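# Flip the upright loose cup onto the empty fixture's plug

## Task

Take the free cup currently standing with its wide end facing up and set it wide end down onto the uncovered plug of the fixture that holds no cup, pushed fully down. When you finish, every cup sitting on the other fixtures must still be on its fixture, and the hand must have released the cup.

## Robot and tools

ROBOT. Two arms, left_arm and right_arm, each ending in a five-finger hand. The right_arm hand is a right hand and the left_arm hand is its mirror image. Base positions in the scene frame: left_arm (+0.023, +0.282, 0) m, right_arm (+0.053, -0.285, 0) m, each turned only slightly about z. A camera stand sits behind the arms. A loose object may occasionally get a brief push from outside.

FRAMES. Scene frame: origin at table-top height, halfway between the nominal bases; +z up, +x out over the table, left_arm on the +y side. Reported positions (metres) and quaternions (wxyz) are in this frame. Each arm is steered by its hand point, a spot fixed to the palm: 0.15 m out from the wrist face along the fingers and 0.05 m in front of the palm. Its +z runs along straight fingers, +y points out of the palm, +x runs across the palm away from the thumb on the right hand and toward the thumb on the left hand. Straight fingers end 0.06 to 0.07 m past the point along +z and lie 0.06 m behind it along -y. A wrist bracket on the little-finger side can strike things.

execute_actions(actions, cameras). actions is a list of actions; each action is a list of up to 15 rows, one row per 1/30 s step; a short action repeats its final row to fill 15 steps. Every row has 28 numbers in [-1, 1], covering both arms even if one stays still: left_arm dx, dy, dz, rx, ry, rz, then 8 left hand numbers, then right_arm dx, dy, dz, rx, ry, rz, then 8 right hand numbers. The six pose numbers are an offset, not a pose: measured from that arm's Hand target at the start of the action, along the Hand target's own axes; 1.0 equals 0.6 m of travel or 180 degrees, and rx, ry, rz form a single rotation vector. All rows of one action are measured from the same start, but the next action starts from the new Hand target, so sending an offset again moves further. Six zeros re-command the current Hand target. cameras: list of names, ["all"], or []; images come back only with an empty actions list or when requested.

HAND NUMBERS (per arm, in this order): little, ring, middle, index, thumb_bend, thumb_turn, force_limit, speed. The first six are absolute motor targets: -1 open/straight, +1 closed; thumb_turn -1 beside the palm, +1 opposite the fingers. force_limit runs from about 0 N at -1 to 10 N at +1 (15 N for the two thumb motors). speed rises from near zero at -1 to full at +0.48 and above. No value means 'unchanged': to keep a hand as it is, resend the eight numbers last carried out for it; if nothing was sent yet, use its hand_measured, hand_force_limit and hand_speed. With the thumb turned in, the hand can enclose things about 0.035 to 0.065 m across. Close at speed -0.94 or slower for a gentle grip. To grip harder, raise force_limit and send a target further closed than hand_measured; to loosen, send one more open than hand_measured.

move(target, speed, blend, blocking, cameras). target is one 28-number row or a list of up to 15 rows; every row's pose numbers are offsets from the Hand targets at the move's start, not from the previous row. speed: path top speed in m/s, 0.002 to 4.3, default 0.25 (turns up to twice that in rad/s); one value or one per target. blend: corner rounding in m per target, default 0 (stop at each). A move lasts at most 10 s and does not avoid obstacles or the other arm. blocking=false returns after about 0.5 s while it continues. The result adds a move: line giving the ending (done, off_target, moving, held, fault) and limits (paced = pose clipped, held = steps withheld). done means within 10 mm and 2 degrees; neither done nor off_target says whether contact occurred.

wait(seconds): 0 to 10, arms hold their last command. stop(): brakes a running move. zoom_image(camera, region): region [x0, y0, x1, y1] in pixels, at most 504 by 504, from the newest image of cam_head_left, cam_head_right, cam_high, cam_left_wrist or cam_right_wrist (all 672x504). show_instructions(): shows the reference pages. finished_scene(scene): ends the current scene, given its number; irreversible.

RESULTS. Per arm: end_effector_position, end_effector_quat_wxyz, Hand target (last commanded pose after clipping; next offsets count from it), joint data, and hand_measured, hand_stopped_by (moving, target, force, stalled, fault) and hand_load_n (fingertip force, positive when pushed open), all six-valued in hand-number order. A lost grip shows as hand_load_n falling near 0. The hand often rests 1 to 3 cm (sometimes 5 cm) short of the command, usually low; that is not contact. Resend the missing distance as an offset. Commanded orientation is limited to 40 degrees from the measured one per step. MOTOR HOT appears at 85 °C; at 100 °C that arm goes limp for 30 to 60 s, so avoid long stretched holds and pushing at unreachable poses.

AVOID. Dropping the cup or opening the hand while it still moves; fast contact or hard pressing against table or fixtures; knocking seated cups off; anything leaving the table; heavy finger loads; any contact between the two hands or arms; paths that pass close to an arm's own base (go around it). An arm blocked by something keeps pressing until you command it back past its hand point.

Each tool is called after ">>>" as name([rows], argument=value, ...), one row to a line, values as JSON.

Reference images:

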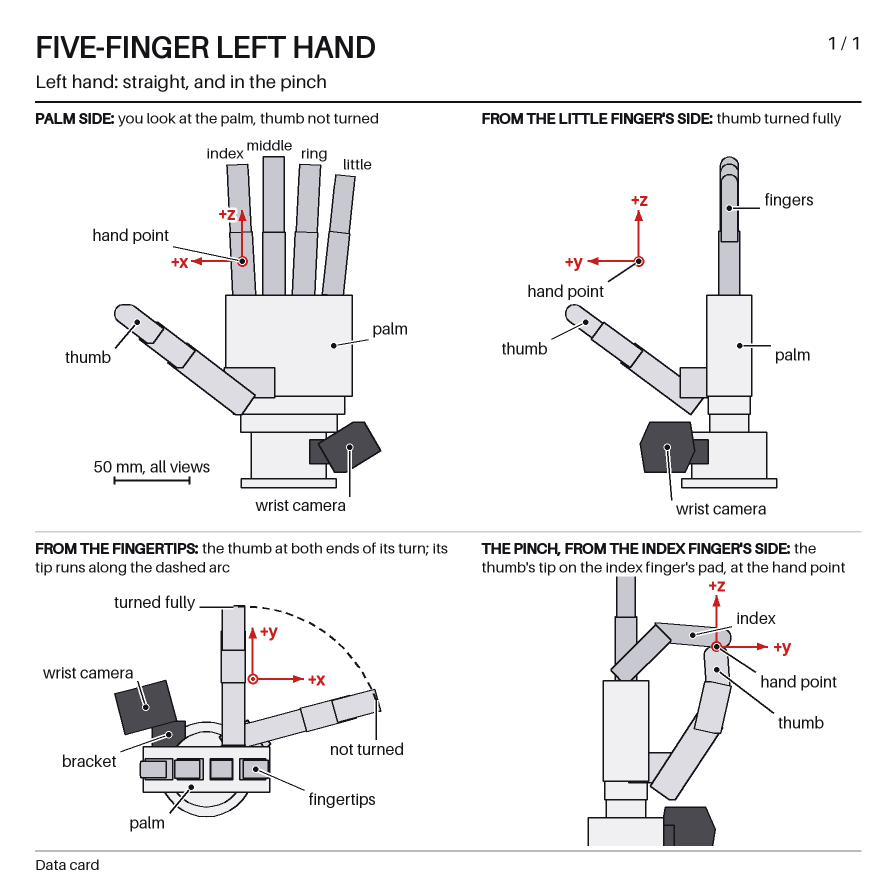

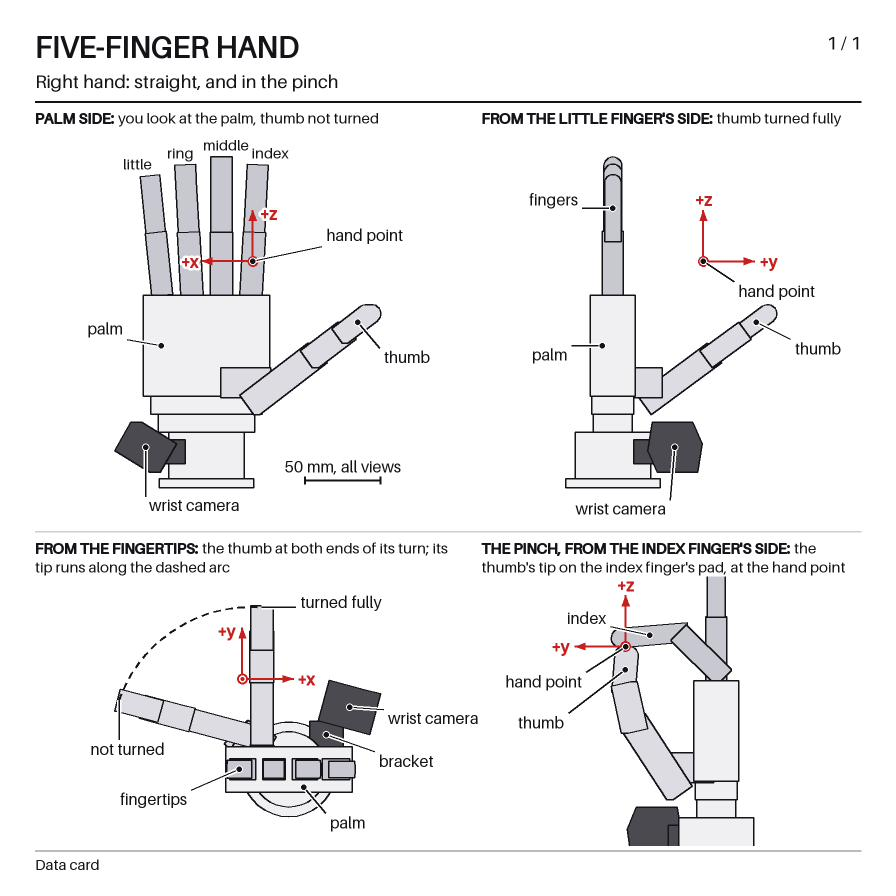

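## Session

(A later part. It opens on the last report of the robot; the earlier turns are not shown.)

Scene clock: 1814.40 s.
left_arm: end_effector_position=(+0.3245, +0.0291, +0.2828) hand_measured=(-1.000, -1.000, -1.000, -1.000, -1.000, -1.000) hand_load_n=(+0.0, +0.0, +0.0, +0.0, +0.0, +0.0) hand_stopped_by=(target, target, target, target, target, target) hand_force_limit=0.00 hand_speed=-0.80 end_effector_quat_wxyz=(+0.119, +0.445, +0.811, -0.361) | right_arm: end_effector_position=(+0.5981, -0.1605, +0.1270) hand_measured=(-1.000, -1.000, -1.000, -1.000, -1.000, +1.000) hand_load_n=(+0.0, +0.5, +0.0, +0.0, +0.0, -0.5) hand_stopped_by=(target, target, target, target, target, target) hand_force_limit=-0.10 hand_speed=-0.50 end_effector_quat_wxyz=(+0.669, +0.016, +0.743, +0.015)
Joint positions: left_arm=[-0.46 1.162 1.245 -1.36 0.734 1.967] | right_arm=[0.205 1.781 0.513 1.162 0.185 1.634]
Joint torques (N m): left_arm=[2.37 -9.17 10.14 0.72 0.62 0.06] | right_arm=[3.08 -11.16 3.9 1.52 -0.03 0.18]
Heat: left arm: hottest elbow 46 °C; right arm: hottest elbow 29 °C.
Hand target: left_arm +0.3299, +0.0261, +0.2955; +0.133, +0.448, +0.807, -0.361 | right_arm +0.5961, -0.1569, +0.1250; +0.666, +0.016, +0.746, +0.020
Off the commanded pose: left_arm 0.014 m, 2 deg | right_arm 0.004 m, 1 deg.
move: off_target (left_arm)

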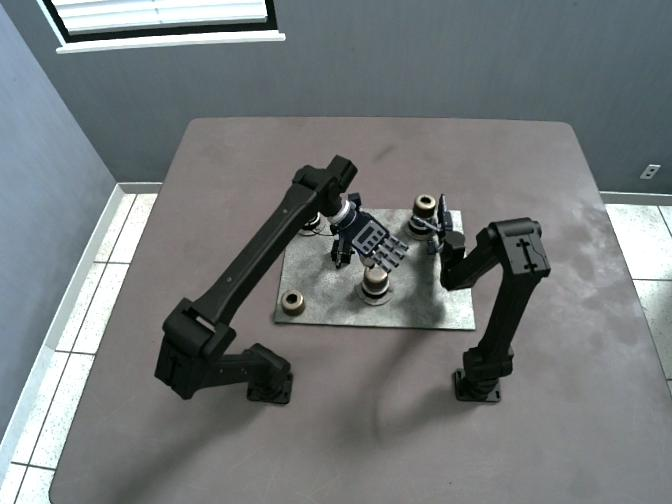

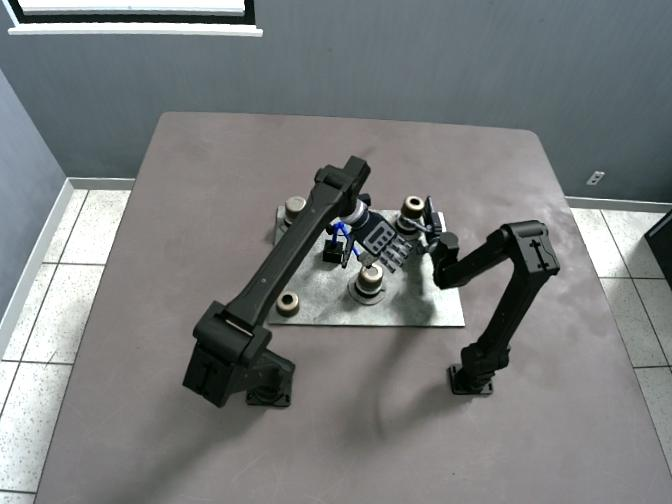

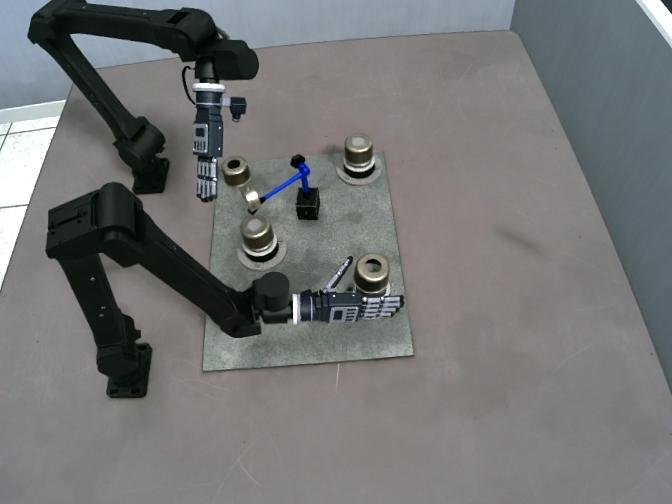

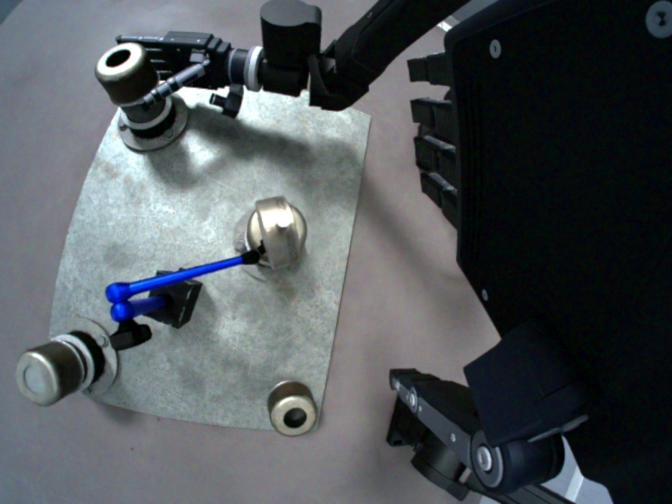

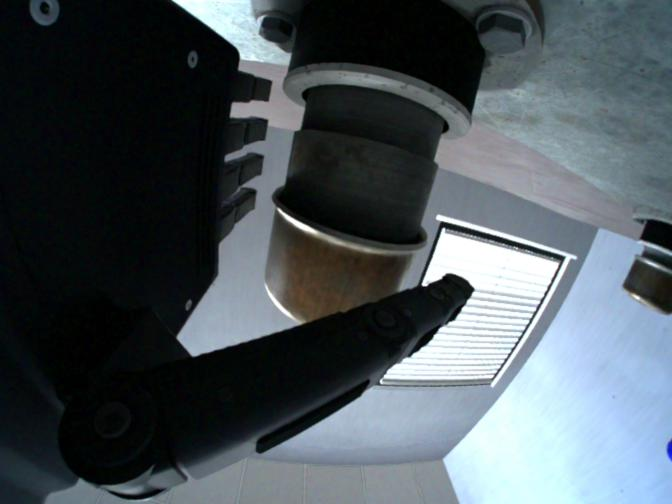

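>>> move([
  [0,0,0,0,0,0,-1,-1,-1,-1,-1,-1,0,-0.8,0.005,0.0,-0.16,0,0,0,-1,-1,-1,-1,-1,1,-0.1,-0.5],
  [0,0,0,0,0,0,-1,-1,-1,-1,-1,-1,0,-0.8,-0.23,0.0,-0.16,0,0,0,-1,-1,-1,-1,-1,1,-0.1,-0.5],
  [0,0,0,0,0,0,-1,-1,-1,-1,-1,-1,0,-0.8,-0.30,0.05,-0.1,0,0,-0.5,-1,-1,-1,-1,-1,-1,-0.1,0.2],
], speed=0.15, cameras=["all"])

Scene clock: 1876.07 s.
left_arm: end_effector_position=(+0.3245, +0.0291, +0.2828) hand_measured=(-1.000, -1.000, -1.000, -1.000, -1.000, -1.000) hand_load_n=(+0.0, +0.0, +0.0, +0.0, +0.0, +0.0) hand_stopped_by=(target, target, target, target, target, target) hand_force_limit=0.00 hand_speed=-0.80 end_effector_quat_wxyz=(+0.119, +0.445, +0.811, -0.361) | right_arm: end_effector_position=(+0.5448, -0.1424, +0.2872) hand_measured=(-1.000, -1.000, -1.000, -1.000, -1.000, -1.000) hand_load_n=(+0.0, +0.0, +0.0, +0.0, +0.0, +0.0) hand_stopped_by=(target, target, target, target, target, target) hand_force_limit=-0.10 hand_speed=0.20 end_effector_quat_wxyz=(-0.476, +0.520, -0.549, +0.449)
Joint positions: left_arm=[-0.46 1.162 1.245 -1.36 0.734 1.967] | right_arm=[0.355 1.034 0.751 0.13 0.33 0.106]
Joint torques (N m): left_arm=[2.26 -8.59 10.11 0.62 0.62 0.04] | right_arm=[2.9 -4.6 14.15 1.5 0.15 -0.08]
Heat: left arm: hottest elbow 47 °C; right arm: hottest elbow 31 °C.
Hand target: left_arm +0.3299, +0.0261, +0.2955; +0.133, +0.448, +0.807, -0.361 | right_arm +0.5568, -0.1364, +0.3120; -0.485, +0.516, -0.539, +0.457
Off the commanded pose: left_arm 0.014 m, 2 deg | right_arm 0.028 m, 2 deg.
move: off_target (left_arm, right_arm); target 3's new numbers were sent with right_arm's hand 0.028 m and 2 deg from that target

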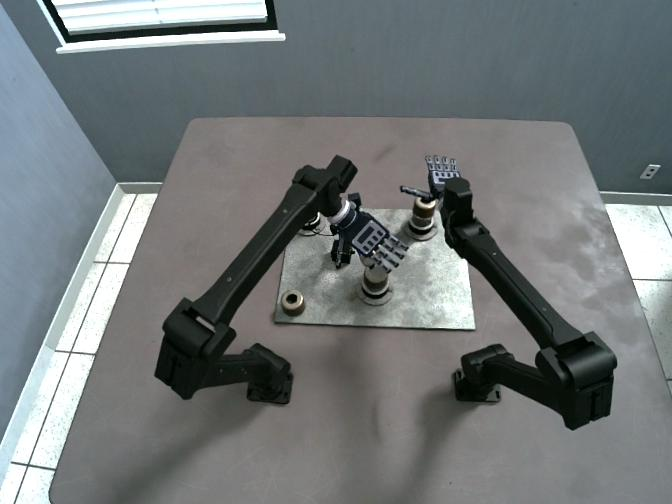

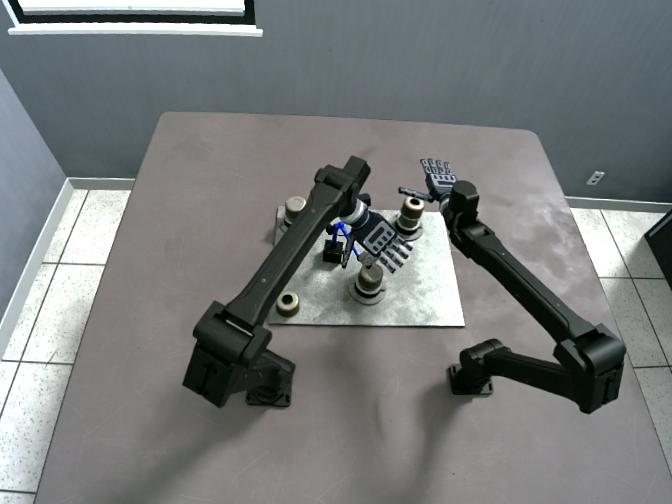

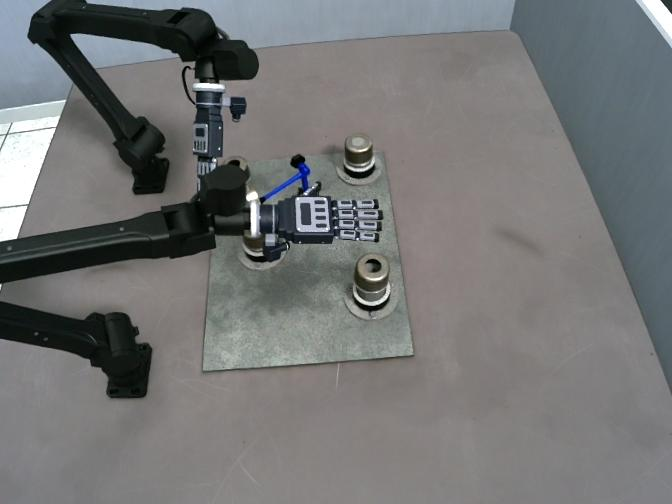

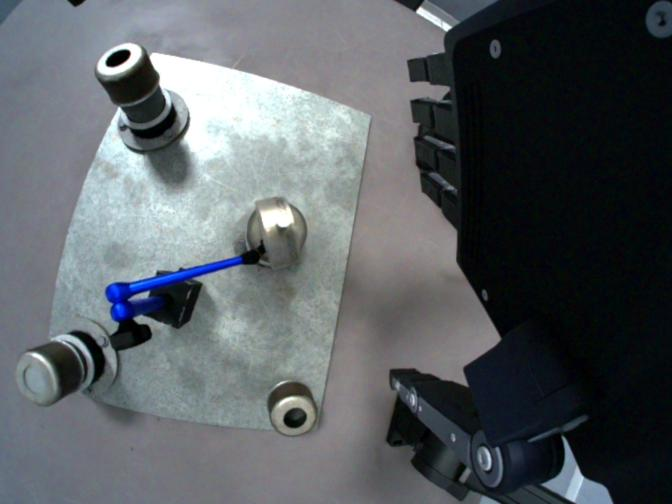

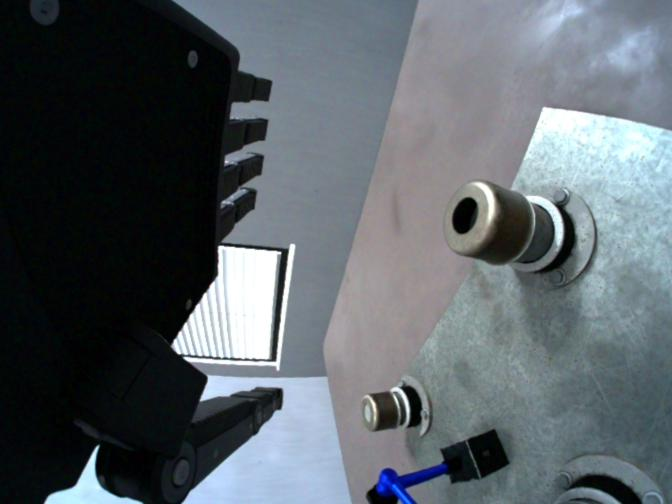

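>>> move(target=[0,0,0,0,0,0,-1,-1,-1,-1,-1,-1,0,-0.8,-0.0275,0.2365,0.1803,0.05,0,-0.018,-1,-1,-1,-1,-1,-1,-0.1,0.2], speed=0.15, cameras=["all"])

>>> zoom_image(camera="cam_right_wrist", region=[220, 60, 500, 340])

>>> zoom_image(camera="cam_high", region=[240, 180, 440, 380])

Scene clock: 1911.53 s.
left_arm: end_effector_position=(+0.3245, +0.0291, +0.2828) hand_measured=(-1.000, -1.000, -1.000, -1.000, -1.000, -1.000) hand_load_n=(+0.0, +0.0, +0.0, +0.0, +0.0, +0.0) hand_stopped_by=(target, target, target, target, target, target) hand_force_limit=0.00 hand_speed=-0.80 end_effector_quat_wxyz=(+0.119, +0.445, +0.811, -0.361) | right_arm: end_effector_position=(+0.6408, -0.1163, +0.1438) hand_measured=(-1.000, -1.000, -1.000, -1.000, -1.000, -1.000) hand_load_n=(+0.0, +0.0, +0.0, +0.0, +0.0, -0.5) hand_stopped_by=(target, target, target, target, target, target) hand_force_limit=-0.10 hand_speed=0.20 end_effector_quat_wxyz=(+0.501, -0.500, +0.498, -0.501)
Joint positions: left_arm=[-0.46 1.162 1.245 -1.36 0.734 1.967] | right_arm=[0.355 1.622 0.71 0.918 0.335 -0.004]
Joint torques (N m): left_arm=[2.32 -9.05 10.13 0.72 0.63 0.06] | right_arm=[2.96 -12.04 8.39 2.5 0.08 -0.09]
Heat: left arm: hottest elbow 47 °C; right arm: hottest elbow 38 °C.
Hand target: left_arm +0.3299, +0.0261, +0.2955; +0.133, +0.448, +0.807, -0.361 | right_arm +0.6482, -0.1119, +0.1600; +0.511, -0.491, +0.486, -0.511
Off the commanded pose: left_arm 0.014 m, 2 deg | right_arm 0.018 m, 2 deg.
move: off_target (left_arm, right_arm)

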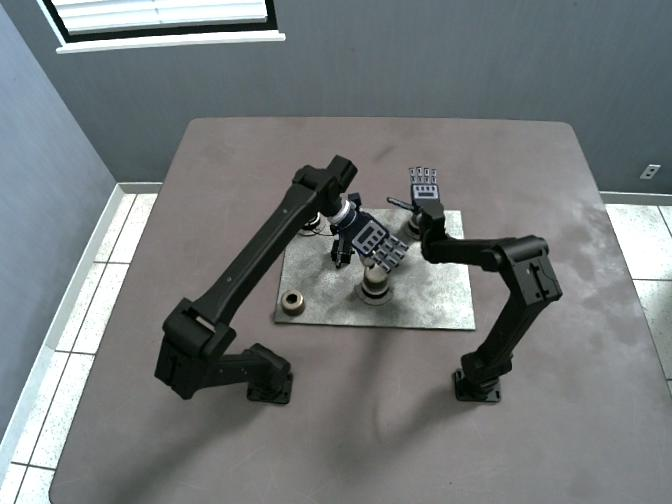

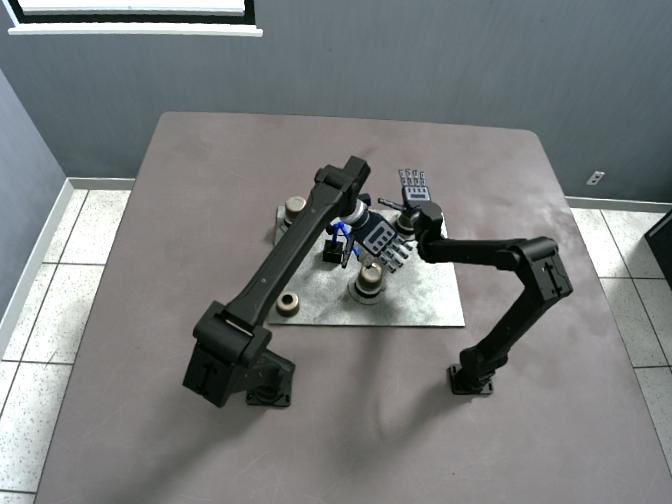

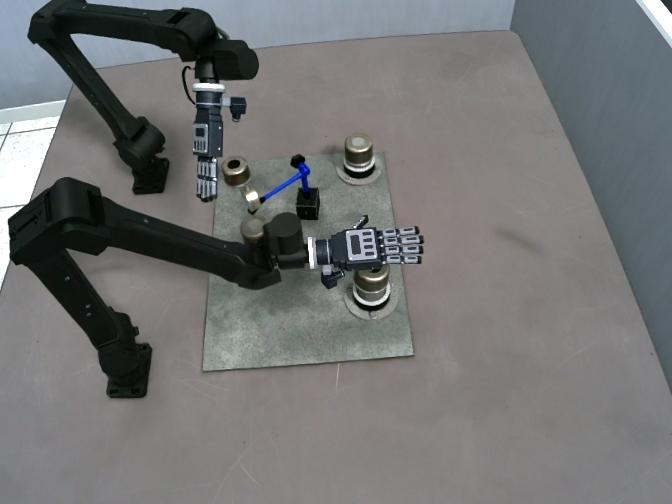

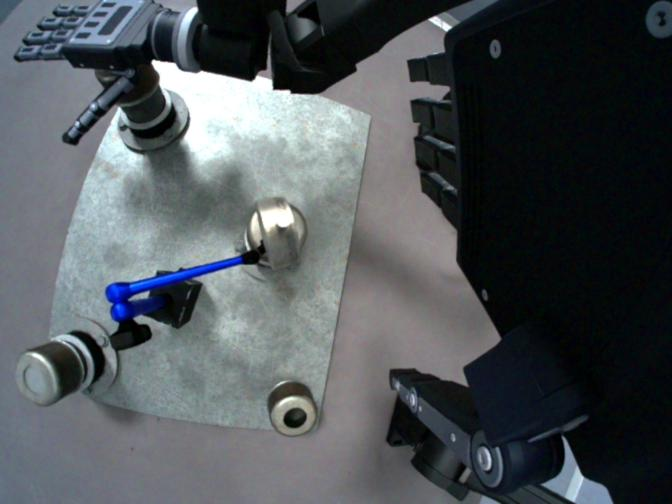

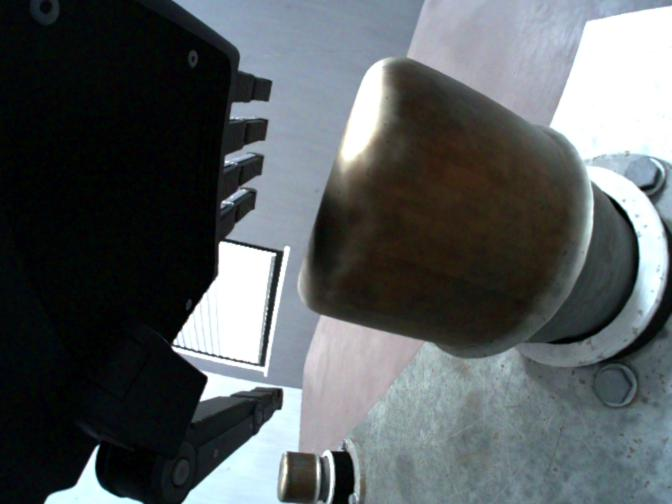

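Scaled by 1.800 from the camera's 672x504 image, which has a finer 960x720 frame.

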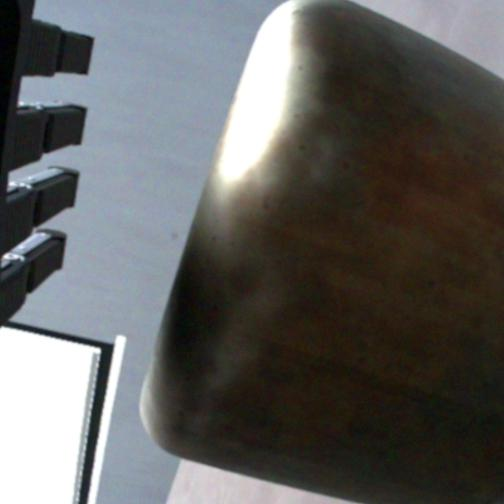

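Scaled by 2.520.

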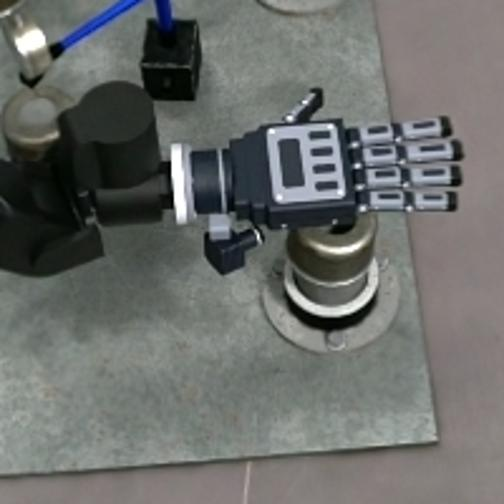

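>>> move(target=[0,0,0,0,0,0,-1,-1,-1,-1,-1,-1,0,-0.8,0,0.0587,0.0073,0,0,0,-1,-1,-1,-1,-1,-1,-0.1,0.2], speed=0.06, cameras=["cam_high","cam_right_wrist"])

>>> zoom_image(camera="cam_high", region=[240, 180, 440, 380])

Scene clock: 1937.07 s.
left_arm: end_effector_position=(+0.3245, +0.0291, +0.2828) hand_measured=(-1.000, -1.000, -1.000, -1.000, -1.000, -1.000) hand_load_n=(+0.0, +0.0, +0.0, +0.0, +0.0, +0.0) hand_stopped_by=(target, target, target, target, target, target) hand_force_limit=0.00 hand_speed=-0.80 end_effector_quat_wxyz=(+0.119, +0.445, +0.811, -0.361) | right_arm: end_effector_position=(+0.6466, -0.1143, +0.1184) hand_measured=(-1.000, -1.000, -1.000, -1.000, -1.000, -1.000) hand_load_n=(+0.0, +0.0, +0.0, +0.0, +0.0, +0.0) hand_stopped_by=(target, target, target, target, target, target) hand_force_limit=-0.10 hand_speed=0.20 end_effector_quat_wxyz=(+0.506, -0.495, +0.495, -0.504)
Joint positions: left_arm=[-0.46 1.162 1.245 -1.36 0.734 1.967] | right_arm=[0.355 1.714 0.71 1.024 0.335 -0.005]
Joint torques (N m): left_arm=[2.37 -9.29 10.09 0.8 0.61 0.04] | right_arm=[2.55 -11.4 7.62 2.52 -0.14 -0.09]
Heat: left arm: hottest elbow 47 °C; right arm: hottest elbow 35 °C.
Hand target: left_arm +0.3299, +0.0261, +0.2955; +0.133, +0.448, +0.807, -0.361 | right_arm +0.6542, -0.1121, +0.1250; +0.511, -0.492, +0.486, -0.511
Off the commanded pose: left_arm 0.014 m, 2 deg | right_arm 0.010 m, 2 deg.
move: off_target (left_arm)
Images, in order (width x height): cam_high 672x504, cam_right_wrist 672x504.

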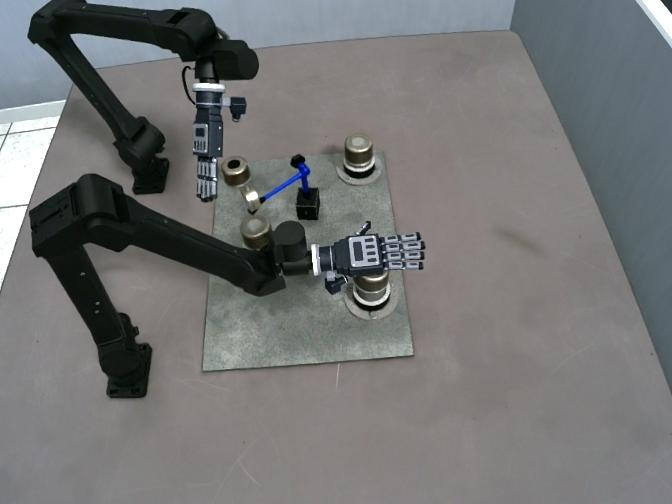

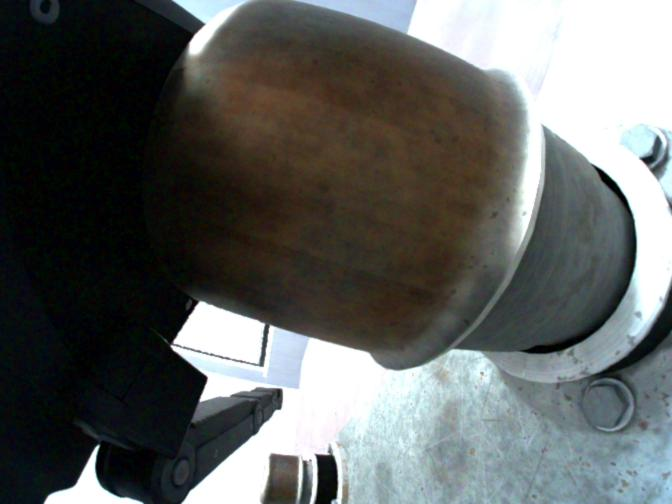

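Scaled by 2.520.

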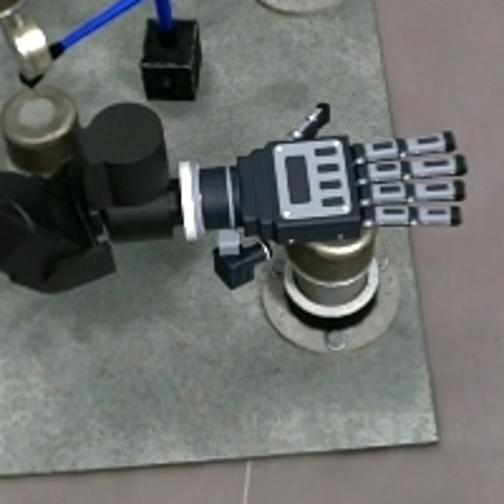

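>>> move(target=[0,0,0,0,0,0,-1,-1,-1,-1,-1,-1,0,-0.8,0,0.02,0,0,0,0,-1,-1,-1,-1,-1,-1,-0.1,0.2], speed=0.04, cameras=["cam_right_wrist"])

Scene clock: 1946.53 s.
left_arm: end_effector_position=(+0.3245, +0.0291, +0.2828) hand_measured=(-1.000, -1.000, -1.000, -1.000, -1.000, -1.000) hand_load_n=(+0.0, +0.0, +0.0, +0.0, +0.5, +0.0) hand_stopped_by=(target, target, target, target, target, target) hand_force_limit=0.00 hand_speed=-0.80 end_effector_quat_wxyz=(+0.119, +0.445, +0.811, -0.361) | right_arm: end_effector_position=(+0.6481, -0.1136, +0.1126) hand_measured=(-1.000, -1.000, -1.000, -1.000, -1.000, -1.000) hand_load_n=(+0.0, +0.0, +0.0, +0.0, +0.0, +0.0) hand_stopped_by=(target, target, target, target, target, target) hand_force_limit=-0.10 hand_speed=0.20 end_effector_quat_wxyz=(+0.510, -0.492, +0.493, -0.505)
Joint positions: left_arm=[-0.46 1.162 1.245 -1.36 0.734 1.967] | right_arm=[0.355 1.741 0.71 1.063 0.334 -0.005]
Joint torques (N m): left_arm=[2.08 -8.94 10.13 0.75 0.58 0.04] | right_arm=[2.55 -10.99 7.23 2.45 -0.12 -0.08]
Heat: left arm: hottest elbow 47 °C; right arm: hottest elbow 34 °C.
Hand target: left_arm +0.3299, +0.0261, +0.2955; +0.133, +0.448, +0.807, -0.361 | right_arm +0.6547, -0.1122, +0.1130; +0.511, -0.492, +0.486, -0.511
Off the commanded pose: left_arm 0.014 m, 2 deg | right_arm 0.007 m, 1 deg.
move: off_target (left_arm)
Images, in order (width x height): cam_right_wrist 672x504.

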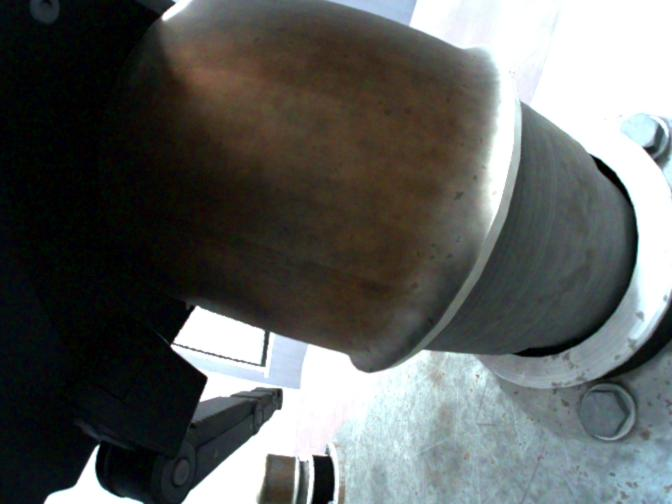

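>>> move(target=[0,0,0,0,0,0,-1,-1,-1,-1,-1,-1,0,-0.8,0,0.025,0,0,0,0,-1,-1,-1,-1,-1,-1,-0.1,0.2], speed=0.04, cameras=["cam_right_wrist","cam_high"])

Scene clock: 1957.23 s.
left_arm: end_effector_position=(+0.3245, +0.0291, +0.2828) hand_measured=(-1.000, -1.000, -1.000, -1.000, -1.000, -1.000) hand_load_n=(+0.0, +0.0, +0.0, +0.0, +0.0, +0.0) hand_stopped_by=(target, target, target, target, target, target) hand_force_limit=0.00 hand_speed=-0.80 end_effector_quat_wxyz=(+0.119, +0.445, +0.811, -0.361) | right_arm: end_effector_position=(+0.6505, -0.1128, +0.1145) hand_measured=(-1.000, -1.000, -1.000, -1.000, -1.000, -1.000) hand_load_n=(+0.0, +0.0, +0.0, +0.0, +0.0, +0.0) hand_stopped_by=(target, target, target, target, target, target) hand_force_limit=-0.10 hand_speed=0.20 end_effector_quat_wxyz=(+0.521, -0.480, +0.487, -0.511)
Joint positions: left_arm=[-0.46 1.162 1.245 -1.36 0.734 1.967] | right_arm=[0.355 1.765 0.71 1.124 0.334 -0.007]
Joint torques (N m): left_arm=[2.67 -8.59 10.13 0.7 0.6 0.04] | right_arm=[2.43 -9.58 6.82 1.83 -0.17 -0.06]
Heat: left arm: hottest elbow 47 °C; right arm: hottest elbow 34 °C.
Hand target: left_arm +0.3299, +0.0261, +0.2955; +0.133, +0.448, +0.807, -0.361 | right_arm +0.6554, -0.1122, +0.0981; +0.511, -0.491, +0.486, -0.511
Off the commanded pose: left_arm 0.014 m, 2 deg | right_arm 0.017 m, 2 deg.
move: off_target (left_arm, right_arm)
Images, in order (width x height): cam_high 672x504, cam_right_wrist 672x504.

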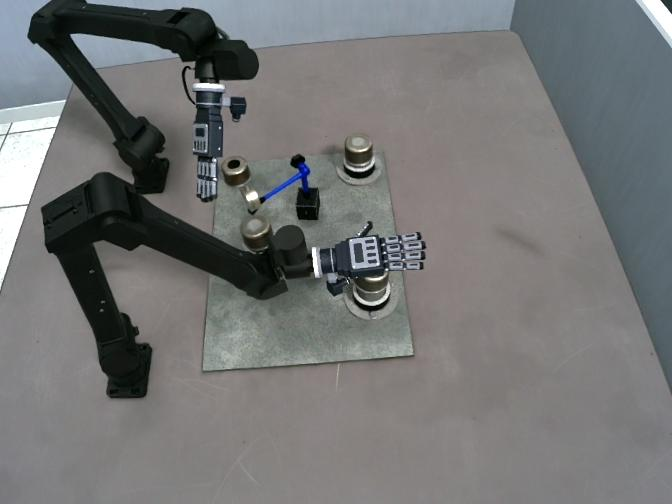

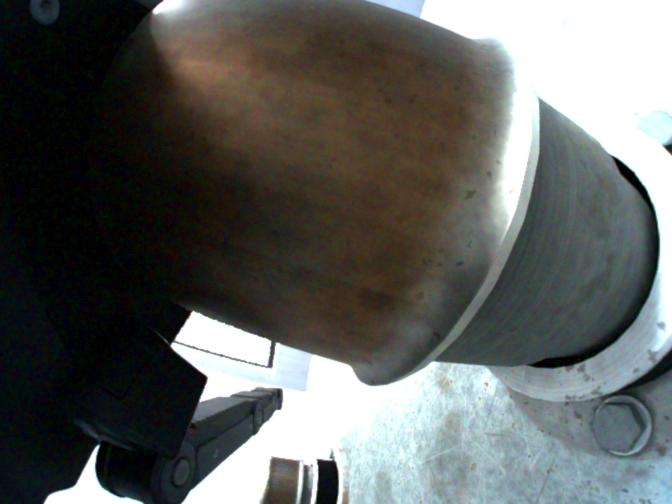

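>>> move(target=[0,0,0,0,0,0,-1,-1,-1,-1,-1,-1,0,-0.8,0,0.03,0,-0.025,0,0,-1,-1,-1,-1,-1,-1,-0.1,0.2], speed=0.05, cameras=["cam_right_wrist"])

Scene clock: 1969.83 s.
left_arm: end_effector_position=(+0.3245, +0.0291, +0.2828) hand_measured=(-1.000, -1.000, -1.000, -1.000, -1.000, -1.000) hand_load_n=(+0.0, +0.0, +0.0, +0.5, +0.0, +0.0) hand_stopped_by=(target, target, target, target, target, target) hand_force_limit=0.00 hand_speed=-0.80 end_effector_quat_wxyz=(+0.119, +0.445, +0.811, -0.361) | right_arm: end_effector_position=(+0.6561, -0.1107, +0.1111) hand_measured=(-1.000, -1.000, -1.000, -1.000, -1.000, -1.000) hand_load_n=(+0.0, +0.0, -0.5, +0.0, +0.0, +0.0) hand_stopped_by=(target, target, target, target, target, target) hand_force_limit=-0.10 hand_speed=0.20 end_effector_quat_wxyz=(+0.511, -0.491, +0.491, -0.506)
Joint positions: left_arm=[-0.46 1.162 1.245 -1.36 0.734 1.967] | right_arm=[0.355 1.763 0.732 1.069 0.333 -0.007]
Joint torques (N m): left_arm=[2.37 -9.05 10.14 0.65 0.62 0.05] | right_arm=[2.08 -10.17 6.19 -0.01 -0.23 0.19]
Heat: left arm: hottest elbow 47 °C; right arm: hottest elbow 33 °C.
Hand target: left_arm +0.3299, +0.0261, +0.2955; +0.133, +0.448, +0.807, -0.361 | right_arm +0.6561, -0.1124, +0.0798; +0.491, -0.511, +0.506, -0.492
Off the commanded pose: left_arm 0.014 m, 2 deg | right_arm 0.031 m, 4 deg.
move: off_target (left_arm, right_arm)
Images, in order (width x height): cam_right_wrist 672x504.

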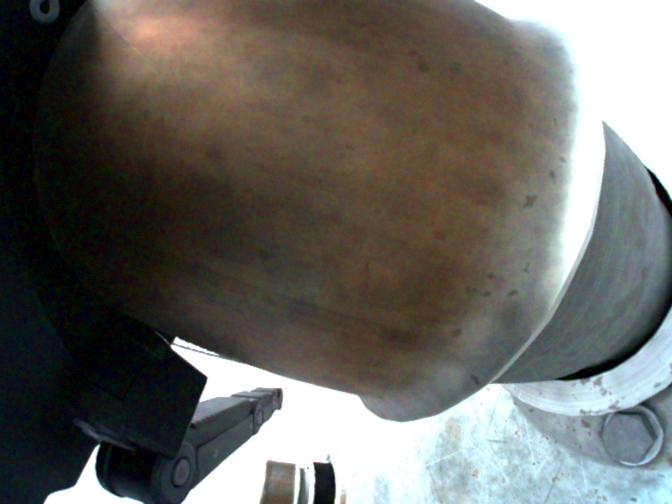

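>>> move(target=[0,0,0,0,0,0,-1,-1,-1,-1,-1,-1,0,-0.8,0,-0.02,-0.025,0,0,0,-1,-1,-1,-1,-1,-1,-0.1,0.2], speed=0.05, cameras=["all"])

>>> zoom_image(camera="cam_high", region=[290, 210, 440, 360])

>>> zoom_image(camera="cam_left_wrist", region=[20, 0, 220, 200])

Scene clock: 1987.93 s.
left_arm: end_effector_position=(+0.3245, +0.0291, +0.2828) hand_measured=(-1.000, -1.000, -1.000, -1.000, -1.000, -1.000) hand_load_n=(+0.0, +0.0, +0.0, +0.0, +0.0, +0.0) hand_stopped_by=(target, target, target, target, target, target) hand_force_limit=0.00 hand_speed=-0.80 end_effector_quat_wxyz=(+0.119, +0.445, +0.811, -0.361) | right_arm: end_effector_position=(+0.6506, -0.1129, +0.1099) hand_measured=(-1.000, -1.000, -1.000, -1.000, -1.000, -1.000) hand_load_n=(+0.0, -0.5, +0.0, +0.0, +0.0, +0.0) hand_stopped_by=(target, target, target, target, target, target) hand_force_limit=-0.10 hand_speed=0.20 end_effector_quat_wxyz=(+0.502, -0.499, +0.496, -0.503)
Joint positions: left_arm=[-0.46 1.162 1.245 -1.36 0.734 1.967] | right_arm=[0.355 1.739 0.721 1.029 0.334 -0.007]
Joint torques (N m): left_arm=[2.26 -9.17 10.13 0.59 0.61 0.04] | right_arm=[2.9 -12.45 4.53 0.73 0.16 0.18]
Heat: left arm: hottest elbow 47 °C; right arm: hottest elbow 32 °C.
Hand target: left_arm +0.3299, +0.0261, +0.2955; +0.133, +0.448, +0.807, -0.361 | right_arm +0.6415, -0.1124, +0.0923; +0.491, -0.511, +0.506, -0.492
Off the commanded pose: left_arm 0.014 m, 2 deg | right_arm 0.020 m, 3 deg.
move: off_target (left_arm, right_arm)

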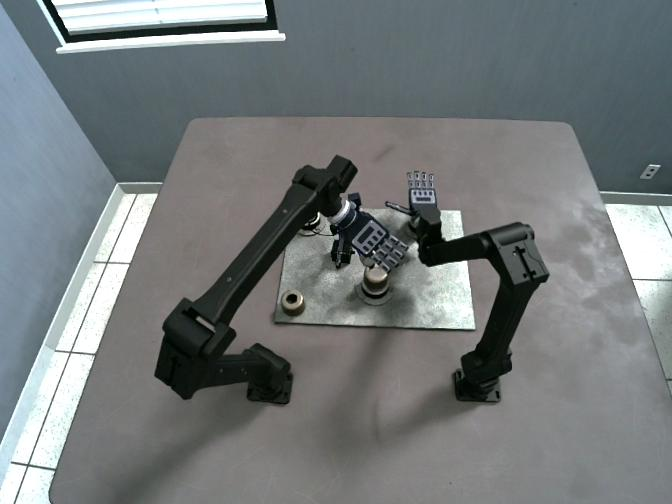

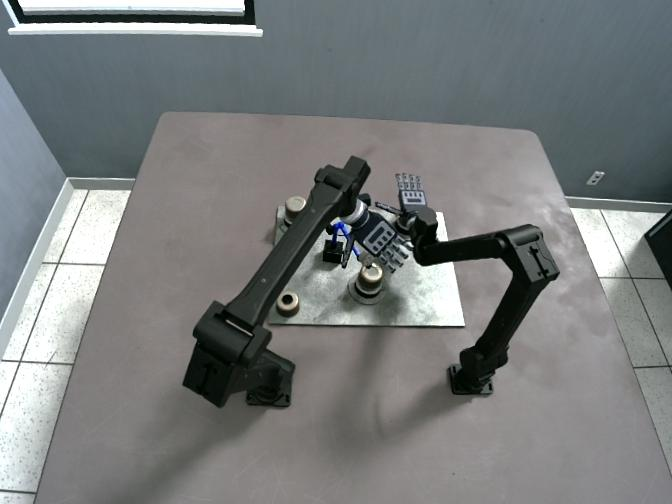

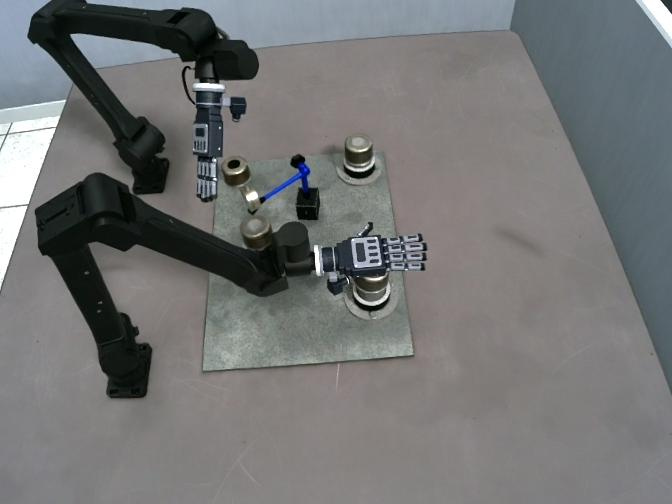

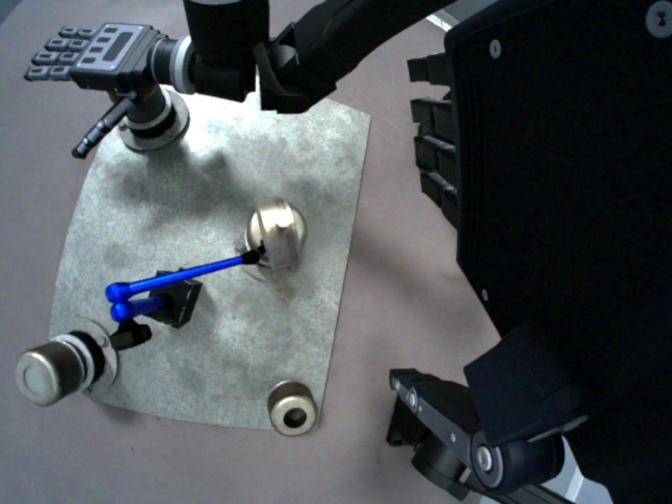

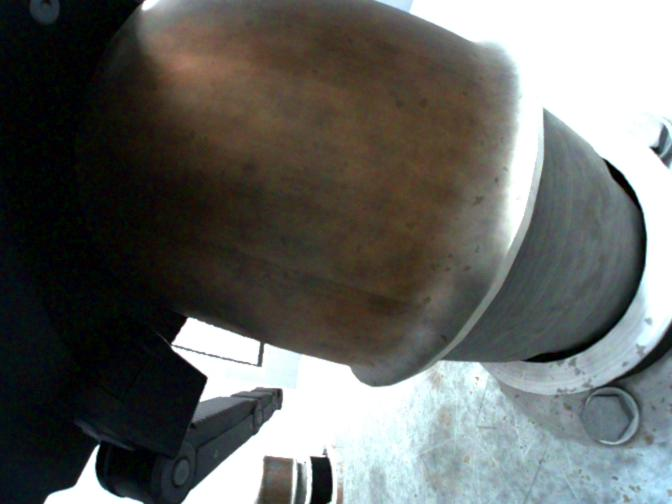

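Scaled by 3.360.

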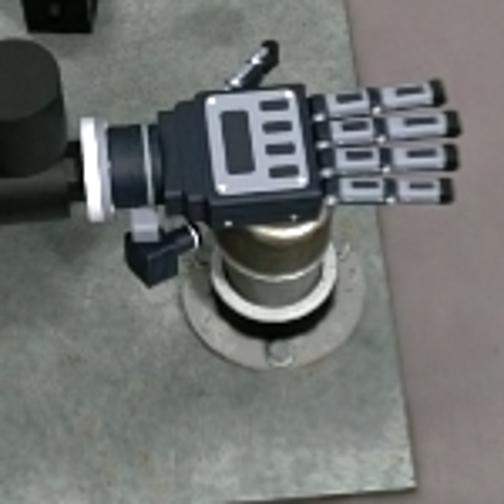

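Scaled by 2.520 from the camera's 672x504 image, which has a finer 960x720 frame.

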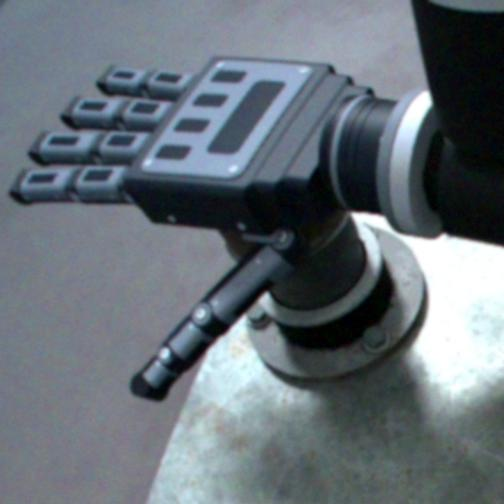

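>>> move(target=[0,0,0,0,0,0,-1,-1,-1,-1,-1,-1,0,-0.8,0,0.0533,0.002,0,0,0,-1,-1,-1,-1,-1,-1,-0.1,0.2], speed=0.03, cameras=["cam_right_wrist"])

Scene clock: 1998.17 s.
left_arm: end_effector_position=(+0.3245, +0.0291, +0.2828) hand_measured=(-1.000, -1.000, -1.000, -1.000, -1.000, -1.000) hand_load_n=(+0.0, +0.0, +0.0, +0.0, +0.0, +0.0) hand_stopped_by=(target, target, target, target, target, target) hand_force_limit=0.00 hand_speed=-0.80 end_effector_quat_wxyz=(+0.119, +0.445, +0.811, -0.361) | right_arm: end_effector_position=(+0.6508, -0.1131, +0.1131) hand_measured=(-1.000, -1.000, -1.000, -1.000, -1.000, -1.000) hand_load_n=(+0.0, +0.0, +0.0, +0.0, +0.0, +0.0) hand_stopped_by=(target, target, target, target, target, target) hand_force_limit=-0.10 hand_speed=0.20 end_effector_quat_wxyz=(+0.519, -0.481, +0.488, -0.511)
Joint positions: left_arm=[-0.46 1.162 1.245 -1.36 0.734 1.967] | right_arm=[0.355 1.767 0.711 1.121 0.336 -0.007]
Joint torques (N m): left_arm=[2.37 -8.82 10.1 0.7 0.61 0.03] | right_arm=[2.96 -7.59 4.01 0.94 0.07 0.19]
Heat: left arm: hottest elbow 47 °C; right arm: hottest elbow 32 °C.
Hand target: left_arm +0.3299, +0.0261, +0.2955; +0.133, +0.448, +0.807, -0.361 | right_arm +0.6416, -0.1125, +0.0603; +0.491, -0.511, +0.506, -0.492
Off the commanded pose: left_arm 0.014 m, 2 deg | right_arm 0.054 m, 6 deg.
move: off_target (left_arm, right_arm)
Images, in order (width x height): cam_right_wrist 672x504.

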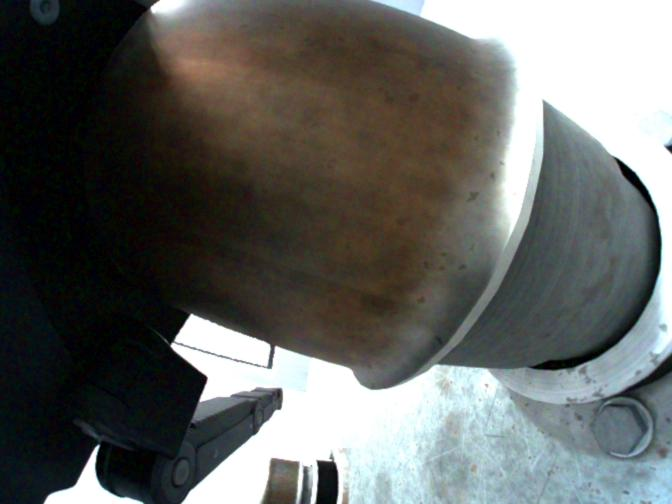

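>>> move(target=[0,0,0,0,0,0,-1,-1,-1,-1,-1,-1,0,-0.8,0,0.0,-0.01,-0.06,0,0.01,-1,-1,-1,-1,-1,-1,-0.1,0.2], speed=0.06, cameras=["cam_right_wrist"])

Scene clock: 2049.73 s.
left_arm: end_effector_position=(+0.3245, +0.0291, +0.2828) hand_measured=(-1.000, -1.000, -1.000, -1.000, -1.000, -1.000) hand_load_n=(+0.0, +0.0, +0.0, +0.0, +0.0, +0.0) hand_stopped_by=(target, target, target, target, target, target) hand_force_limit=0.00 hand_speed=-0.80 end_effector_quat_wxyz=(+0.119, +0.445, +0.811, -0.361) | right_arm: end_effector_position=(+0.6347, -0.1128, +0.0755) hand_measured=(-1.000, -1.000, -1.000, -1.000, -1.000, -1.000) hand_load_n=(+0.0, +0.0, +0.0, +0.0, +0.0, +0.0) hand_stopped_by=(target, target, target, target, target, target) hand_force_limit=-0.10 hand_speed=0.20 end_effector_quat_wxyz=(-0.456, +0.542, -0.543, +0.450)
Joint positions: left_arm=[-0.46 1.162 1.245 -1.36 0.734 1.967] | right_arm=[0.354 1.694 0.727 0.778 0.325 0.069]
Joint torques (N m): left_arm=[2.26 -8.82 10.17 0.64 0.6 0.06] | right_arm=[2.14 -10.75 7.27 0.35 -0.29 0.31]
Heat: left arm: hottest elbow 47 °C; right arm: hottest elbow 31 °C.
Hand target: left_arm +0.3299, +0.0261, +0.2955; +0.133, +0.448, +0.807, -0.361 | right_arm +0.6357, -0.1126, +0.0607; -0.448, +0.547, -0.558, +0.434
Off the commanded pose: left_arm 0.014 m, 2 deg | right_arm 0.015 m, 3 deg.
move: off_target (left_arm, right_arm)
Images, in order (width x height): cam_right_wrist 672x504.

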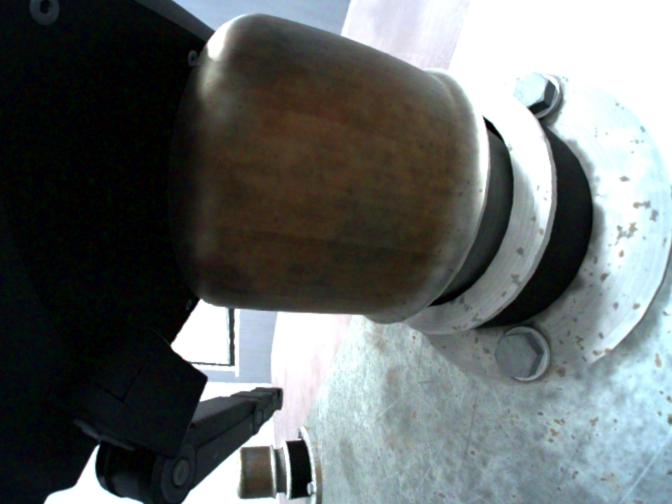

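>>> move(target=[0,0,0,0,0,0,-1,-1,-1,-1,-1,-1,0,-0.8,0,0.015,0.005,0.05,0,-0.01,-1,-1,-1,-1,-1,-1,-0.1,0.2], speed=0.06, cameras=["cam_right_wrist"])

Scene clock: 2057.27 s.
left_arm: end_effector_position=(+0.3245, +0.0291, +0.2828) hand_measured=(-1.000, -1.000, -1.000, -1.000, -1.000, -1.000) hand_load_n=(+0.0, +0.0, +0.0, +0.0, +0.0, +0.0) hand_stopped_by=(target, target, target, target, target, target) hand_force_limit=0.00 hand_speed=-0.80 end_effector_quat_wxyz=(+0.119, +0.445, +0.811, -0.361) | right_arm: end_effector_position=(+0.6440, -0.1134, +0.0789) hand_measured=(-1.000, -1.000, -1.000, -1.000, -1.000, -1.000) hand_load_n=(+0.0, +0.0, +0.0, +0.0, +0.0, +0.0) hand_stopped_by=(target, target, target, target, target, target) hand_force_limit=-0.10 hand_speed=0.20 end_effector_quat_wxyz=(+0.500, -0.501, +0.509, -0.490)
Joint positions: left_arm=[-0.46 1.162 1.245 -1.36 0.734 1.967] | right_arm=[0.356 1.798 0.702 1.075 0.336 0.026]
Joint torques (N m): left_arm=[2.26 -8.64 10.1 0.76 0.61 0.05] | right_arm=[3.19 -9.88 4.45 1.76 0.15 -0.02]
Heat: left arm: hottest elbow 47 °C; right arm: hottest elbow 31 °C.
Hand target: left_arm +0.3299, +0.0261, +0.2955; +0.133, +0.448, +0.807, -0.361 | right_arm +0.6366, -0.1123, +0.0513; +0.483, -0.519, +0.513, -0.483
Off the commanded pose: left_arm 0.014 m, 2 deg | right_arm 0.029 m, 3 deg.
move: off_target (left_arm, right_arm)
Images, in order (width x height): cam_right_wrist 672x504.

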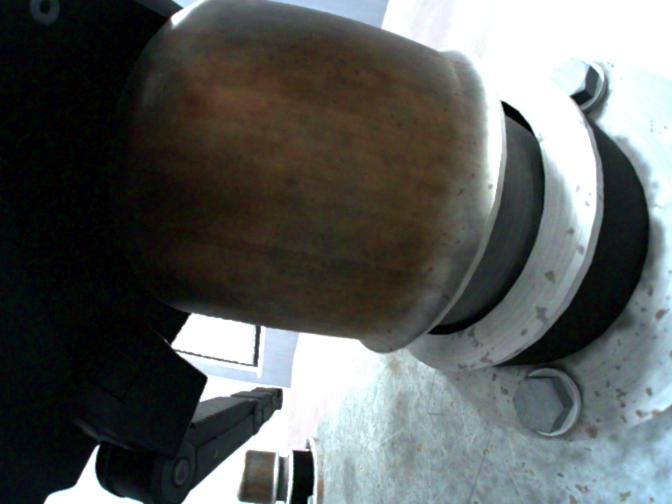

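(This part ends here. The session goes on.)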